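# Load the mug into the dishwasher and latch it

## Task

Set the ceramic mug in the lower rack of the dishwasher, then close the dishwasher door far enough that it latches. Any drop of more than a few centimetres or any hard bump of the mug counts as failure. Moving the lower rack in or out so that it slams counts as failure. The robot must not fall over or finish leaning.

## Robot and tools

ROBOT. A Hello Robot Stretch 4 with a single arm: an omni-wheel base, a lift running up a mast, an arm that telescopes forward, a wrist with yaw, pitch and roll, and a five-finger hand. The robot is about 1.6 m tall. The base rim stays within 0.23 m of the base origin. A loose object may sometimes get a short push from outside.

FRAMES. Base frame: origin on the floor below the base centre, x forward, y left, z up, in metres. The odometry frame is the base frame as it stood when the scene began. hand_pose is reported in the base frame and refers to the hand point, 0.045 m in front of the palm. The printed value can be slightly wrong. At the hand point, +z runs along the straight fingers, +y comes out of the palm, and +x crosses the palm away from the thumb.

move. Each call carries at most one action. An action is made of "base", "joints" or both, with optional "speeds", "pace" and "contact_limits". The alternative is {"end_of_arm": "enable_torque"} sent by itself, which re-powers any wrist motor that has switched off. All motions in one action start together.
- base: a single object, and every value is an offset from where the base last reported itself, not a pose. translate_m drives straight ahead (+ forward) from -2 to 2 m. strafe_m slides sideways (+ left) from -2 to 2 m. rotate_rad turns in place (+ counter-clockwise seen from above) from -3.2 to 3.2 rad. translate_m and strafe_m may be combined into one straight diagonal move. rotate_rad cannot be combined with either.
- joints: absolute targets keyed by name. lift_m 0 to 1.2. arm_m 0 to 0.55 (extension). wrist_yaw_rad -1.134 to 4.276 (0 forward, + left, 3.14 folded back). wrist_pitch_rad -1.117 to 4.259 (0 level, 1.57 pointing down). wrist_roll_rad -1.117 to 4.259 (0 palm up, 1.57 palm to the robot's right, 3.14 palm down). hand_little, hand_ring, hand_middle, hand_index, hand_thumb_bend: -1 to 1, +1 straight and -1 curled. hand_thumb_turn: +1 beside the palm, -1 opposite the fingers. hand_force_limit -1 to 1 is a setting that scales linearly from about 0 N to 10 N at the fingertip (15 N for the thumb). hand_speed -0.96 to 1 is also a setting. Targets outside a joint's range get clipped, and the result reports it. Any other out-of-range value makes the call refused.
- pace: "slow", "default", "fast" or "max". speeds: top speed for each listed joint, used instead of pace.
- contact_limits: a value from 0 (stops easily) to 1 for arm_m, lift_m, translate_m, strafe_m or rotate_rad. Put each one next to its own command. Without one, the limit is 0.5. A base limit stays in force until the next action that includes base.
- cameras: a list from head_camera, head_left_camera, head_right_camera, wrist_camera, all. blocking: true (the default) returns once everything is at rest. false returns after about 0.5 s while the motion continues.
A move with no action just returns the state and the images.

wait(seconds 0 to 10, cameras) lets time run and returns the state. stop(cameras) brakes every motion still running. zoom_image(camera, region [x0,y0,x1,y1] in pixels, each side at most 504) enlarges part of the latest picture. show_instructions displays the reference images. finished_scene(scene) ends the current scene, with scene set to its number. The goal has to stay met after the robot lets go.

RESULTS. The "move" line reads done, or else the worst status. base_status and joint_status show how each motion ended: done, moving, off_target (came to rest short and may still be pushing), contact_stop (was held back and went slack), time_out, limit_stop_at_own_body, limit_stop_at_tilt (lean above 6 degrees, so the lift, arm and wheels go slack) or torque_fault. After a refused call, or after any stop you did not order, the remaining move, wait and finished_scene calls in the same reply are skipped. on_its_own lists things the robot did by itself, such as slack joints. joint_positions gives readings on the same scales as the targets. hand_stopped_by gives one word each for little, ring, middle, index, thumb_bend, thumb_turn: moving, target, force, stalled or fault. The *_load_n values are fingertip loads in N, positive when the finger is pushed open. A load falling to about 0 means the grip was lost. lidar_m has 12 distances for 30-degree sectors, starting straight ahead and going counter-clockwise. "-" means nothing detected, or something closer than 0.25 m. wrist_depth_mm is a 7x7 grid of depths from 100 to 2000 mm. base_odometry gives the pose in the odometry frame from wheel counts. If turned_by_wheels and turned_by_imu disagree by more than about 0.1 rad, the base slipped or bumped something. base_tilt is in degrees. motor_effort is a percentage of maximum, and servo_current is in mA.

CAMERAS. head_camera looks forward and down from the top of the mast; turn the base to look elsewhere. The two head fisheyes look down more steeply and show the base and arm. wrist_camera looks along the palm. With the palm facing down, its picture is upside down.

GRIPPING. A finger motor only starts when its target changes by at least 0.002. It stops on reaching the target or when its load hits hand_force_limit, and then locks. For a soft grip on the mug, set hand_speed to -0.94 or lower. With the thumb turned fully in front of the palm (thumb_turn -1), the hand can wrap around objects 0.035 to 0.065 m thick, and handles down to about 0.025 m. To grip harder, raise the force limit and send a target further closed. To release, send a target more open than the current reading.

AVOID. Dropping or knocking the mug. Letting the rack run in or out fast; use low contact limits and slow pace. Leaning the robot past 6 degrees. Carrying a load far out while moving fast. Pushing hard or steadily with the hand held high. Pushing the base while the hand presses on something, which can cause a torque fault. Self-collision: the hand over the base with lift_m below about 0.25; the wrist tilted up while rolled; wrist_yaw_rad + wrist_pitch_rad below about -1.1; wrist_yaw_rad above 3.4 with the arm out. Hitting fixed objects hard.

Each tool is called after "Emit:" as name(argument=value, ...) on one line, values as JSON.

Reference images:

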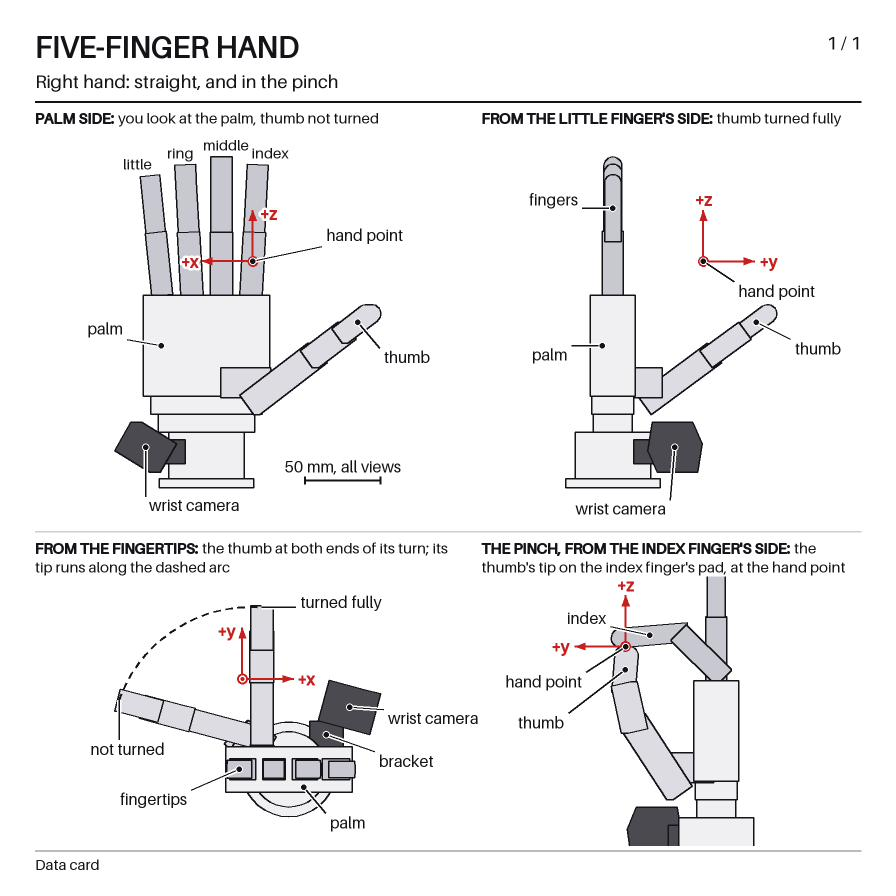

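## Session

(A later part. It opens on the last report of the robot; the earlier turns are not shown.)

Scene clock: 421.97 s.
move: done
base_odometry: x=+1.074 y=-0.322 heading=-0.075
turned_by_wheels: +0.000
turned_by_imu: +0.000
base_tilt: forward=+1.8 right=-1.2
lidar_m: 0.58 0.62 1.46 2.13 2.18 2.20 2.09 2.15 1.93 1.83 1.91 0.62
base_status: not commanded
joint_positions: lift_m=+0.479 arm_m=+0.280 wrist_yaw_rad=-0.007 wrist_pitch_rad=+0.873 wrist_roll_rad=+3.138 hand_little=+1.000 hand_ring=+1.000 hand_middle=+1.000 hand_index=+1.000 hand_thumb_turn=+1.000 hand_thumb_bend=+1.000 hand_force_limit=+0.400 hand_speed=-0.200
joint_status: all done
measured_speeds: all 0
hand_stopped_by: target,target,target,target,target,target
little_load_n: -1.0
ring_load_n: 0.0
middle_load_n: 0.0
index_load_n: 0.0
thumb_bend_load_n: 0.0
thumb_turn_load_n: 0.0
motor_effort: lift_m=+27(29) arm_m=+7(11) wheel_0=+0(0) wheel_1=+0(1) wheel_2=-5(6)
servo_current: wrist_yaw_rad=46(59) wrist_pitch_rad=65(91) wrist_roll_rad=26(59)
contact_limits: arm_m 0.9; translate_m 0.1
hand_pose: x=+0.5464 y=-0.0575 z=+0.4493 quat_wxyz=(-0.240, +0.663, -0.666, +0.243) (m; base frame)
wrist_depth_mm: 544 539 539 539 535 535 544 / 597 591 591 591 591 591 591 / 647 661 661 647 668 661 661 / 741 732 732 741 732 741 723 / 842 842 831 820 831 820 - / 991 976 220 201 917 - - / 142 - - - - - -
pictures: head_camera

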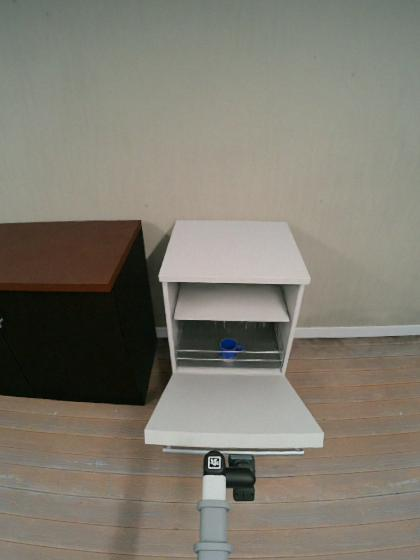

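Emit:
move(joints={"lift_m": 0.567, "arm_m": 0.343, "wrist_pitch_rad": 0.95}, speeds={"lift_m": 0.06, "arm_m": 0.045, "wrist_pitch_rad": 0.07}, contact_limits={"arm_m": 0.9})

Emit:
move(joints={"lift_m": 0.648, "arm_m": 0.42, "wrist_pitch_rad": 1.05}, speeds={"lift_m": 0.06, "arm_m": 0.057, "wrist_pitch_rad": 0.08}, contact_limits={"arm_m": 0.9}, cameras=["head_camera"])

Emit:
zoom_image(camera="head_camera", region=[130, 320, 340, 500])

Scene clock: 428.17 s.
move: done
base_odometry: x=+1.074 y=-0.322 heading=-0.075
turned_by_wheels: +0.000
turned_by_imu: -0.002
base_tilt: forward=+1.8 right=-1.2
lidar_m: 0.64 0.67 1.45 2.14 2.17 2.20 2.08 2.18 1.94 1.82 1.90 0.65
base_status: not commanded
joint_positions: lift_m=+0.567 arm_m=+0.343 wrist_yaw_rad=-0.007 wrist_pitch_rad=+0.963 wrist_roll_rad=+3.138 hand_little=+1.000 hand_ring=+1.000 hand_middle=+1.000 hand_index=+1.000 hand_thumb_turn=+1.000 hand_thumb_bend=+1.000 hand_force_limit=+0.400 hand_speed=-0.200
joint_status: all done
measured_speeds: all 0
hand_stopped_by: target,target,target,target,target,target
little_load_n: -0.5
ring_load_n: 0.0
middle_load_n: 0.0
index_load_n: 0.0
thumb_bend_load_n: 0.0
thumb_turn_load_n: 0.0
motor_effort: lift_m=+26(28) arm_m=+7(12) wheel_0=-1(1) wheel_1=+0(1) wheel_2=-5(6)
servo_current: wrist_yaw_rad=52(59) wrist_pitch_rad=72(98) wrist_roll_rad=20(59)
contact_limits: arm_m 0.9; translate_m 0.1
hand_pose: x=+0.5902 y=-0.0573 z=+0.5285 quat_wxyz=(-0.210, +0.673, -0.676, +0.213) (m; base frame)
wrist_depth_mm: 615 609 609 609 615 615 621 / 654 668 668 676 661 661 654 / 723 723 723 732 715 732 723 / 798 798 798 798 788 778 798 / 878 891 878 891 866 866 - / 1025 976 220 202 946 - - / 142 - - - - - -
pictures: none

Scene clock: 430.00 s.
move: done
base_odometry: x=+1.074 y=-0.322 heading=-0.076
turned_by_wheels: +0.000
turned_by_imu: -0.001
base_tilt: forward=+1.9 right=-1.2
lidar_m: 0.69 0.74 1.44 2.12 2.18 2.17 2.10 2.16 1.91 1.81 1.90 0.72
base_status: not commanded
joint_positions: lift_m=+0.648 arm_m=+0.420 wrist_yaw_rad=-0.007 wrist_pitch_rad=+1.060 wrist_roll_rad=+3.138 hand_little=+1.000 hand_ring=+1.000 hand_middle=+1.000 hand_index=+1.000 hand_thumb_turn=+1.000 hand_thumb_bend=+1.000 hand_force_limit=+0.400 hand_speed=-0.200
joint_status: all done
measured_speeds: all 0
hand_stopped_by: target,target,target,target,target,target
little_load_n: -0.5
ring_load_n: 0.0
middle_load_n: 0.0
index_load_n: 0.0
thumb_bend_load_n: 0.0
thumb_turn_load_n: 0.0
motor_effort: lift_m=+26(28) arm_m=+7(12) wheel_0=-1(1) wheel_1=+0(0) wheel_2=-5(6)
servo_current: wrist_yaw_rad=46(59) wrist_pitch_rad=59(91) wrist_roll_rad=39(52)
contact_limits: arm_m 0.9; translate_m 0.1
hand_pose: x=+0.6459 y=-0.0572 z=+0.6031 quat_wxyz=(-0.178, +0.683, -0.686, +0.179) (m; base frame)
wrist_depth_mm: 676 683 683 683 676 691 691 / 723 715 732 732 741 723 732 / 778 778 788 768 788 778 788 / 854 842 854 854 854 854 854 / 904 917 931 917 931 917 - / 1008 991 195 201 976 - - / 138 - - - - - -
pictures: head_camera

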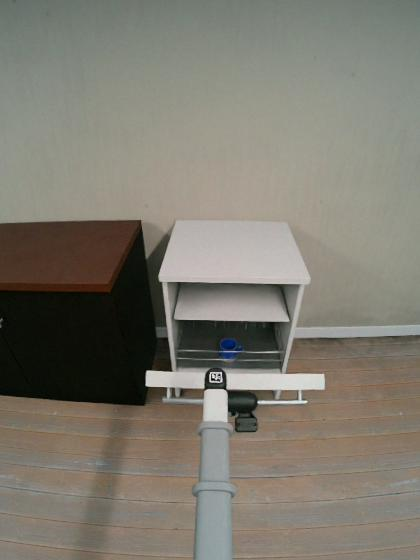

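Scaled by 2.400 from the camera's 420x560 image, which has a finer 1200x1600 frame.

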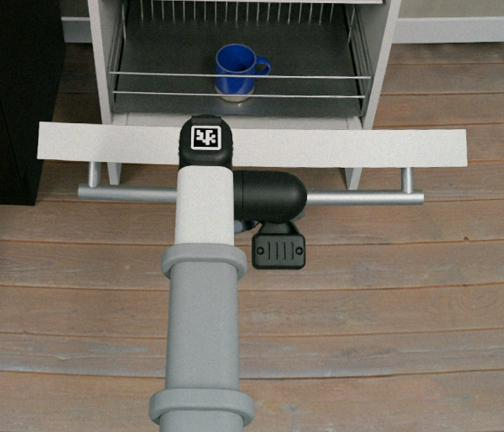

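Emit:
move(joints={"lift_m": 0.716, "arm_m": 0.505, "wrist_pitch_rad": 1.15}, speeds={"lift_m": 0.05, "arm_m": 0.063, "wrist_pitch_rad": 0.08}, contact_limits={"arm_m": 0.9})

Emit:
move(base={"translate_m": 0.10}, joints={"lift_m": 0.768, "wrist_pitch_rad": 1.25}, pace="slow", speeds={"lift_m": 0.05, "wrist_pitch_rad": 0.09}, contact_limits={"translate_m": 0.4}, cameras=["head_camera"])

Emit:
zoom_image(camera="head_camera", region=[130, 300, 340, 480])

Scene clock: 441.97 s.
move: done
base_odometry: x=+1.074 y=-0.322 heading=-0.076
turned_by_wheels: +0.000
turned_by_imu: -0.001
base_tilt: forward=+1.7 right=-1.2
lidar_m: 0.74 0.87 1.42 2.12 2.20 2.21 2.09 2.16 1.94 1.81 1.91 0.79
base_status: not commanded
joint_positions: lift_m=+0.716 arm_m=+0.505 wrist_yaw_rad=-0.007 wrist_pitch_rad=+1.159 wrist_roll_rad=+3.138 hand_little=+1.000 hand_ring=+1.000 hand_middle=+1.000 hand_index=+1.000 hand_thumb_turn=+1.000 hand_thumb_bend=+1.000 hand_force_limit=+0.400 hand_speed=-0.200
joint_status: all done
measured_speeds: all 0
hand_stopped_by: target,target,target,target,target,target
little_load_n: -0.5
ring_load_n: 0.0
middle_load_n: 0.0
index_load_n: 0.0
thumb_bend_load_n: 0.0
thumb_turn_load_n: 0.0
motor_effort: lift_m=+25(28) arm_m=+8(12) wheel_0=-1(1) wheel_1=+0(0) wheel_2=-5(5)
servo_current: wrist_yaw_rad=52(59) wrist_pitch_rad=59(85) wrist_roll_rad=33(59)
contact_limits: arm_m 0.9; translate_m 0.1
hand_pose: x=+0.7086 y=-0.0570 z=+0.6668 quat_wxyz=(-0.144, +0.691, -0.694, +0.145) (m; base frame)
wrist_depth_mm: 750 750 750 750 741 750 768 / 778 778 778 798 798 798 809 / 831 820 820 842 831 842 842 / 878 891 878 891 891 891 904 / 946 931 931 946 960 946 - / 991 976 194 201 - - - / - - - - - - -
pictures: none

Scene clock: 444.23 s.
move: done
base_odometry: x=+1.173 y=-0.330 heading=-0.076
turned_by_wheels: +0.000
turned_by_imu: -0.001
base_tilt: forward=+1.7 right=-1.2
lidar_m: 0.74 0.80 1.28 2.17 2.17 2.31 2.16 2.29 1.92 1.83 1.92 0.76
base_status: done
joint_positions: lift_m=+0.768 arm_m=+0.505 wrist_yaw_rad=-0.007 wrist_pitch_rad=+1.259 wrist_roll_rad=+3.138 hand_little=+1.000 hand_ring=+1.000 hand_middle=+1.000 hand_index=+1.000 hand_thumb_turn=+1.000 hand_thumb_bend=+1.000 hand_force_limit=+0.400 hand_speed=-0.200
joint_status: all done
measured_speeds: all 0
hand_stopped_by: target,target,target,target,target,target
little_load_n: 0.0
ring_load_n: 0.0
middle_load_n: 0.0
index_load_n: 0.0
thumb_bend_load_n: 0.0
thumb_turn_load_n: 0.0
motor_effort: lift_m=+18(28) arm_m=+8(8) wheel_0=+5(6) wheel_1=+2(8) wheel_2=-7(10)
servo_current: wrist_yaw_rad=52(59) wrist_pitch_rad=65(72) wrist_roll_rad=46(52)
contact_limits: arm_m 0.9; translate_m 0.4
hand_pose: x=+0.6857 y=-0.0569 z=+0.7172 quat_wxyz=(-0.109, +0.697, -0.700, +0.110) (m; base frame)
wrist_depth_mm: 820 798 820 809 820 831 831 / 854 831 842 866 842 842 854 / 866 866 878 891 904 891 904 / 917 904 917 917 917 946 931 / 946 960 960 960 976 960 - / 1008 - 175 - - - - / - - - - - - -
pictures: head_camera

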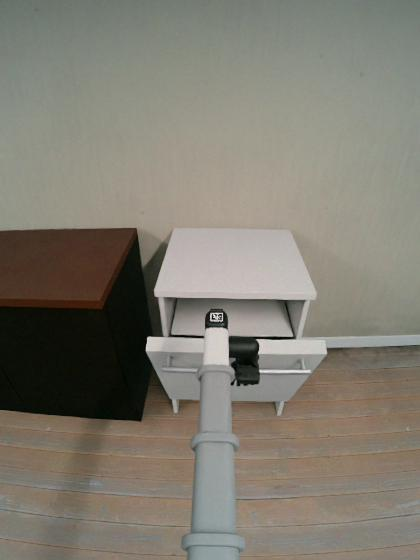

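Scaled by 2.400 from the camera's 420x560 image, which has a finer 1200x1600 frame.

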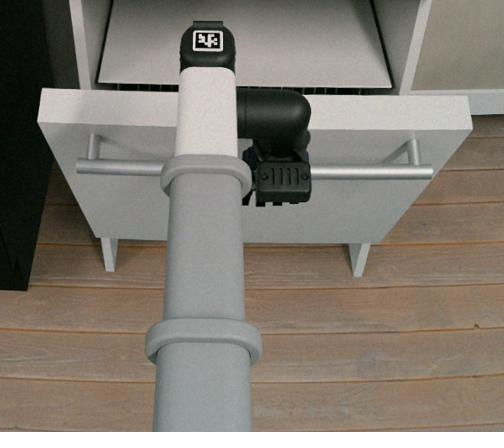

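Going well. Next steps.

Emit:
move(base={"translate_m": 0.105}, joints={"lift_m": 0.812, "wrist_pitch_rad": 1.35}, pace="slow", speeds={"lift_m": 0.045, "wrist_pitch_rad": 0.09}, contact_limits={"translate_m": 0.4})

Emit:
move(base={"translate_m": 0.095}, joints={"lift_m": 0.83, "wrist_pitch_rad": 1.45}, pace="slow", speeds={"lift_m": 0.03, "wrist_pitch_rad": 0.1}, contact_limits={"translate_m": 0.4}, cameras=["head_camera"])

Emit:
zoom_image(camera="head_camera", region=[130, 300, 340, 480])

Scene clock: 450.23 s.
move: done
base_odometry: x=+1.278 y=-0.338 heading=-0.076
turned_by_wheels: +0.000
turned_by_imu: -0.002
base_tilt: forward=+1.7 right=-1.3
lidar_m: 0.72 0.81 1.14 2.20 2.17 2.39 2.28 2.39 1.91 1.82 1.91 0.73
base_status: done
joint_positions: lift_m=+0.812 arm_m=+0.505 wrist_yaw_rad=-0.007 wrist_pitch_rad=+1.359 wrist_roll_rad=+3.138 hand_little=+1.000 hand_ring=+1.000 hand_middle=+1.000 hand_index=+1.000 hand_thumb_turn=+1.000 hand_thumb_bend=+1.000 hand_force_limit=+0.400 hand_speed=-0.200
joint_status: all done
measured_speeds: all 0
hand_stopped_by: target,target,target,target,target,target
little_load_n: -0.5
ring_load_n: 0.0
middle_load_n: 0.0
index_load_n: 0.0
thumb_bend_load_n: 0.0
thumb_turn_load_n: -0.5
motor_effort: lift_m=+20(28) arm_m=+8(8) wheel_0=+3(6) wheel_1=+2(8) wheel_2=-6(10)
servo_current: wrist_yaw_rad=46(59) wrist_pitch_rad=52(72) wrist_roll_rad=39(52)
contact_limits: arm_m 0.9; translate_m 0.4
hand_pose: x=+0.6630 y=-0.0567 z=+0.7611 quat_wxyz=(-0.075, +0.702, -0.704, +0.075) (m; base frame)
wrist_depth_mm: 866 842 866 878 866 891 891 / 878 891 891 891 917 917 904 / 904 904 904 931 931 946 946 / 931 931 946 946 946 960 991 / 960 960 960 991 991 976 - / - - 175 - - - - / - - - - - - -
pictures: none

Scene clock: 452.47 s.
move: done
base_odometry: x=+1.372 y=-0.345 heading=-0.076
turned_by_wheels: +0.000
turned_by_imu: -0.001
base_tilt: forward=+1.7 right=-1.2
lidar_m: 0.70 0.77 0.99 2.57 2.23 2.50 2.38 2.49 1.94 1.82 1.89 0.73
base_status: done
joint_positions: lift_m=+0.831 arm_m=+0.505 wrist_yaw_rad=-0.007 wrist_pitch_rad=+1.458 wrist_roll_rad=+3.138 hand_little=+1.000 hand_ring=+1.000 hand_middle=+1.000 hand_index=+1.000 hand_thumb_turn=+1.000 hand_thumb_bend=+1.000 hand_force_limit=+0.400 hand_speed=-0.200
joint_status: all done
measured_speeds: all 0
hand_stopped_by: target,target,target,target,target,target
little_load_n: 0.0
ring_load_n: 0.0
middle_load_n: -0.5
index_load_n: 0.0
thumb_bend_load_n: 0.0
thumb_turn_load_n: 0.0
motor_effort: lift_m=+11(28) arm_m=+8(8) wheel_0=+5(6) wheel_1=+3(6) wheel_2=-7(10)
servo_current: wrist_yaw_rad=52(65) wrist_pitch_rad=39(85) wrist_roll_rad=20(59)
contact_limits: arm_m 0.9; translate_m 0.4
hand_pose: x=+0.6404 y=-0.0566 z=+0.7822 quat_wxyz=(-0.040, +0.705, -0.707, +0.040) (m; base frame)
wrist_depth_mm: 904 931 931 931 931 946 946 / 917 917 931 960 960 946 960 / 931 946 946 946 960 976 991 / 946 946 960 946 976 976 991 / 976 946 976 976 991 991 - / - - 176 - - - - / - - - - - - -
pictures: head_camera

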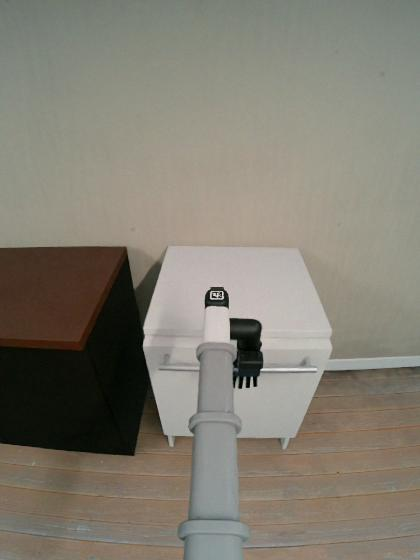

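Scaled by 2.400 from the camera's 420x560 image, which has a finer 1200x1600 frame.

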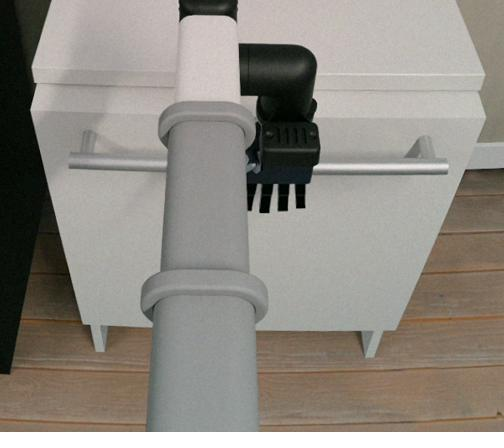

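Emit:
move(base={"translate_m": 0.05}, pace="slow", contact_limits={"translate_m": 0.5})

Emit:
move(base={"translate_m": 0.03}, pace="slow", contact_limits={"translate_m": 0.5}, cameras=["head_camera"])

Emit:
zoom_image(camera="head_camera", region=[130, 300, 340, 480])

Scene clock: 457.43 s.
move: done
base_odometry: x=+1.422 y=-0.349 heading=-0.077
turned_by_wheels: -0.001
turned_by_imu: +0.005
base_tilt: forward=+1.2 right=-0.7
lidar_m: 0.69 0.78 0.96 2.62 2.23 2.54 2.42 2.54 1.89 1.83 1.90 0.73
base_status: done
joint_positions: lift_m=+0.831 arm_m=+0.505 wrist_yaw_rad=-0.007 wrist_pitch_rad=+1.471 wrist_roll_rad=+3.138 hand_little=+1.000 hand_ring=+1.000 hand_middle=+1.000 hand_index=+1.000 hand_thumb_turn=+1.000 hand_thumb_bend=+1.000 hand_force_limit=+0.400 hand_speed=-0.200
joint_status: not commanded
measured_speeds: all 0
hand_stopped_by: target,target,target,target,target,target
little_load_n: 0.0
ring_load_n: 0.0
middle_load_n: 0.0
index_load_n: -0.5
thumb_bend_load_n: 0.0
thumb_turn_load_n: -0.5
motor_effort: lift_m=+4(11) arm_m=+8(8) wheel_0=+2(8) wheel_1=+3(7) wheel_2=-16(17)
servo_current: wrist_yaw_rad=52(59) wrist_pitch_rad=104(130) wrist_roll_rad=20(52)
contact_limits: arm_m 0.9; translate_m 0.5
hand_pose: x=+0.6374 y=-0.0565 z=+0.7833 quat_wxyz=(-0.035, +0.705, -0.708, +0.035) (m; base frame)
wrist_depth_mm: 904 917 931 931 946 960 960 / 931 917 931 960 976 960 960 / 931 946 976 960 960 991 960 / 946 976 976 976 991 991 991 / 960 960 - - 976 960 - / - - 176 - - - - / - - - - - - -
pictures: none

Scene clock: 458.80 s.
move: done
base_odometry: x=+1.451 y=-0.351 heading=-0.078
turned_by_wheels: -0.001
turned_by_imu: +0.005
base_tilt: forward=+0.4 right=-0.5
lidar_m: 0.66 0.73 0.93 2.64 2.27 2.58 2.44 2.58 1.88 1.80 1.86 0.71
base_status: done
joint_positions: lift_m=+0.831 arm_m=+0.505 wrist_yaw_rad=-0.010 wrist_pitch_rad=+1.488 wrist_roll_rad=+3.139 hand_little=+1.000 hand_ring=+1.000 hand_middle=+1.000 hand_index=+1.000 hand_thumb_turn=+1.000 hand_thumb_bend=+1.000 hand_force_limit=+0.400 hand_speed=-0.200
joint_status: not commanded
measured_speeds: all 0
hand_stopped_by: target,target,target,target,target,target
little_load_n: 0.0
ring_load_n: 0.0
middle_load_n: -0.5
index_load_n: -0.5
thumb_bend_load_n: 0.0
thumb_turn_load_n: 0.0
on_its_own: wrist_pitch_rad is at rest, and its servo_current (286 mA) is outside its rest range (0 to 130 mA)
motor_effort: lift_m=+11(11) arm_m=+7(8) wheel_0=+1(3) wheel_1=+3(5) wheel_2=-22(24)
servo_current: wrist_yaw_rad=65(72) wrist_pitch_rad=286(306) wrist_roll_rad=33(52)
contact_limits: arm_m 0.9; translate_m 0.5
hand_pose: x=+0.6333 y=-0.0564 z=+0.7834 quat_wxyz=(-0.029, +0.704, -0.709, +0.029) (m; base frame)
wrist_depth_mm: 931 931 960 960 960 991 991 / 960 946 960 976 976 960 991 / 931 931 976 976 976 991 991 / 960 946 976 976 991 1008 1008 / 931 976 976 960 976 976 - / - - 175 - - - - / - - - - - - -
pictures: head_camera

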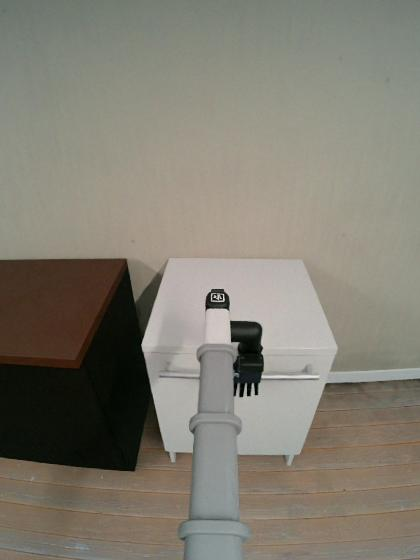

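Scaled by 2.400 from the camera's 420x560 image, which has a finer 1200x1600 frame.

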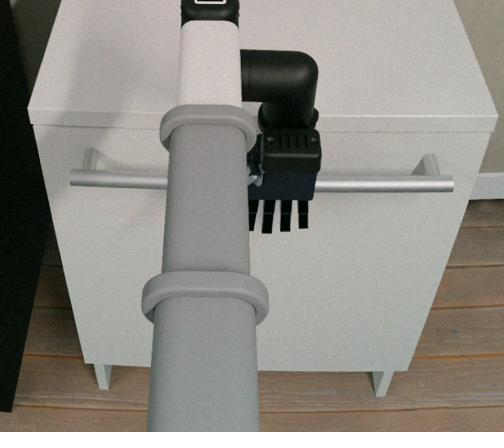

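Emit:
move(base={"translate_m": 0.008}, pace="slow", contact_limits={"translate_m": 0.5})

Emit:
move(base={"translate_m": -0.1}, pace="slow", cameras=["head_camera"])

Emit:
zoom_image(camera="head_camera", region=[130, 290, 340, 450])

Scene clock: 462.53 s.
move: done
base_odometry: x=+1.458 y=-0.352 heading=-0.080
turned_by_wheels: -0.002
turned_by_imu: +0.000
base_tilt: forward=+0.2 right=-0.4
lidar_m: 0.69 0.73 0.90 2.66 2.26 2.56 2.46 2.55 1.91 1.81 1.85 0.72
base_status: done
joint_positions: lift_m=+0.831 arm_m=+0.505 wrist_yaw_rad=-0.011 wrist_pitch_rad=+1.492 wrist_roll_rad=+3.139 hand_little=+1.000 hand_ring=+1.000 hand_middle=+1.000 hand_index=+1.000 hand_thumb_turn=+1.000 hand_thumb_bend=+1.000 hand_force_limit=+0.400 hand_speed=-0.200
joint_status: not commanded
measured_speeds: all 0
hand_stopped_by: target,target,target,target,target,target
little_load_n: -0.5
ring_load_n: -0.5
middle_load_n: -0.5
index_load_n: -1.0
thumb_bend_load_n: 0.0
thumb_turn_load_n: 0.0
on_its_own: wrist_pitch_rad is at rest, and its servo_current (345 mA) is outside its rest range (0 to 130 mA)
motor_effort: lift_m=+13(13) arm_m=+8(8) wheel_0=+1(3) wheel_1=+4(7) wheel_2=-26(26)
servo_current: wrist_yaw_rad=59(72) wrist_pitch_rad=345(358) wrist_roll_rad=39(52)
contact_limits: arm_m 0.9; translate_m 0.5
hand_pose: x=+0.6324 y=-0.0563 z=+0.7834 quat_wxyz=(-0.028, +0.704, -0.709, +0.028) (m; base frame)
wrist_depth_mm: 931 931 960 960 976 991 991 / 946 976 946 976 976 991 991 / 946 946 960 960 976 991 1008 / 946 976 991 960 1008 991 1008 / 946 960 976 991 991 991 - / - - 175 - - - - / - - - - - - -
pictures: none

Scene clock: 464.83 s.
move: done
base_odometry: x=+1.358 y=-0.344 heading=-0.080
turned_by_wheels: +0.000
turned_by_imu: -0.014
base_tilt: forward=+1.7 right=-1.2
lidar_m: 0.74 0.80 1.04 2.58 2.23 2.49 2.36 2.47 1.91 1.85 1.88 0.77
base_status: done
joint_positions: lift_m=+0.830 arm_m=+0.505 wrist_yaw_rad=-0.002 wrist_pitch_rad=+1.451 wrist_roll_rad=+3.139 hand_little=+1.000 hand_ring=+1.000 hand_middle=+1.000 hand_index=+1.000 hand_thumb_turn=+1.000 hand_thumb_bend=+1.000 hand_force_limit=+0.400 hand_speed=-0.200
joint_status: not commanded
measured_speeds: all 0
hand_stopped_by: target,target,target,target,target,target
little_load_n: 0.0
ring_load_n: 0.0
middle_load_n: 0.0
index_load_n: 0.5
thumb_bend_load_n: 0.0
thumb_turn_load_n: 0.0
motor_effort: lift_m=+21(21) arm_m=+5(8) wheel_0=-3(5) wheel_1=-2(5) wheel_2=+2(22)
servo_current: wrist_yaw_rad=39(72) wrist_pitch_rad=39(345) wrist_roll_rad=26(52)
contact_limits: arm_m 0.9
hand_pose: x=+0.6424 y=-0.0567 z=+0.7811 quat_wxyz=(-0.042, +0.706, -0.706, +0.042) (m; base frame)
wrist_depth_mm: 917 891 904 917 931 917 946 / 917 931 917 931 946 931 946 / 917 931 946 960 960 976 960 / 946 946 946 976 960 976 991 / 960 960 960 960 976 991 - / 960 - 175 - - - - / - - - - - - -
pictures: head_camera

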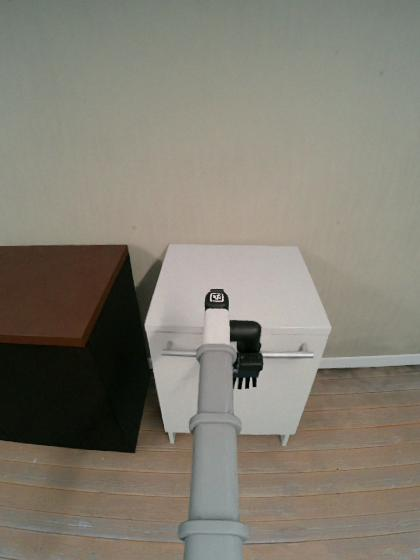

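Scaled by 2.400 from the camera's 420x560 image, which has a finer 1200x1600 frame.

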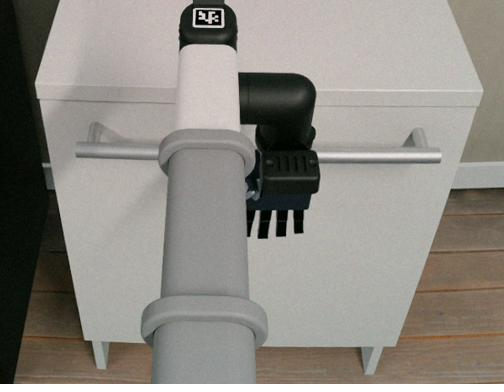

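Emit:
move(base={"translate_m": -0.15}, cameras=["head_camera"])

Emit:
zoom_image(camera="head_camera", region=[130, 260, 340, 420])

Scene clock: 469.27 s.
move: done
base_odometry: x=+1.209 y=-0.332 heading=-0.080
turned_by_wheels: +0.000
turned_by_imu: -0.001
base_tilt: forward=+1.8 right=-1.2
lidar_m: 0.92 0.98 1.25 2.16 2.16 2.29 2.21 2.32 1.93 1.84 1.88 0.92
base_status: done
joint_positions: lift_m=+0.830 arm_m=+0.505 wrist_yaw_rad=-0.002 wrist_pitch_rad=+1.451 wrist_roll_rad=+3.139 hand_little=+1.000 hand_ring=+1.000 hand_middle=+1.000 hand_index=+1.000 hand_thumb_turn=+1.000 hand_thumb_bend=+1.000 hand_force_limit=+0.400 hand_speed=-0.200
joint_status: not commanded
measured_speeds: all 0
hand_stopped_by: target,target,target,target,target,target
little_load_n: 0.0
ring_load_n: 0.0
middle_load_n: 0.0
index_load_n: 0.0
thumb_bend_load_n: 0.0
thumb_turn_load_n: 0.0
motor_effort: lift_m=+21(21) arm_m=+5(5) wheel_0=-1(6) wheel_1=+0(7) wheel_2=-1(10)
servo_current: wrist_yaw_rad=46(52) wrist_pitch_rad=26(59) wrist_roll_rad=20(52)
contact_limits: arm_m 0.9
hand_pose: x=+0.6424 y=-0.0567 z=+0.7811 quat_wxyz=(-0.042, +0.706, -0.706, +0.042) (m; base frame)
wrist_depth_mm: 904 904 917 931 917 931 931 / 904 904 917 917 931 931 931 / 931 931 931 931 946 960 946 / 960 931 931 946 946 976 976 / 946 960 960 976 976 991 - / 960 976 220 200 1008 - - / 976 - - - - - -
pictures: head_camera

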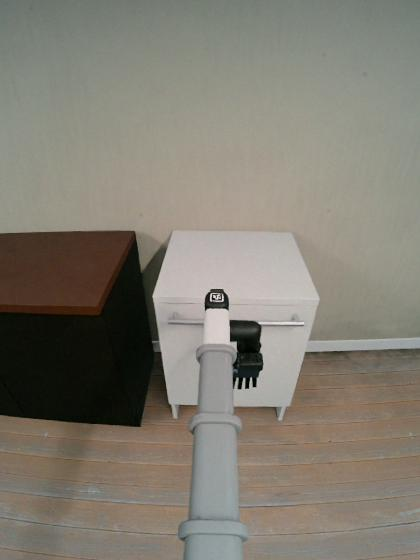

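Scaled by 2.400 from the camera's 420x560 image, which has a finer 1200x1600 frame.

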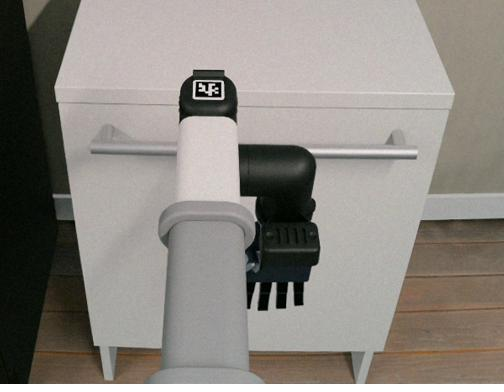

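Emit:
finished_scene(scene=2)

The scene is finished: the task was done.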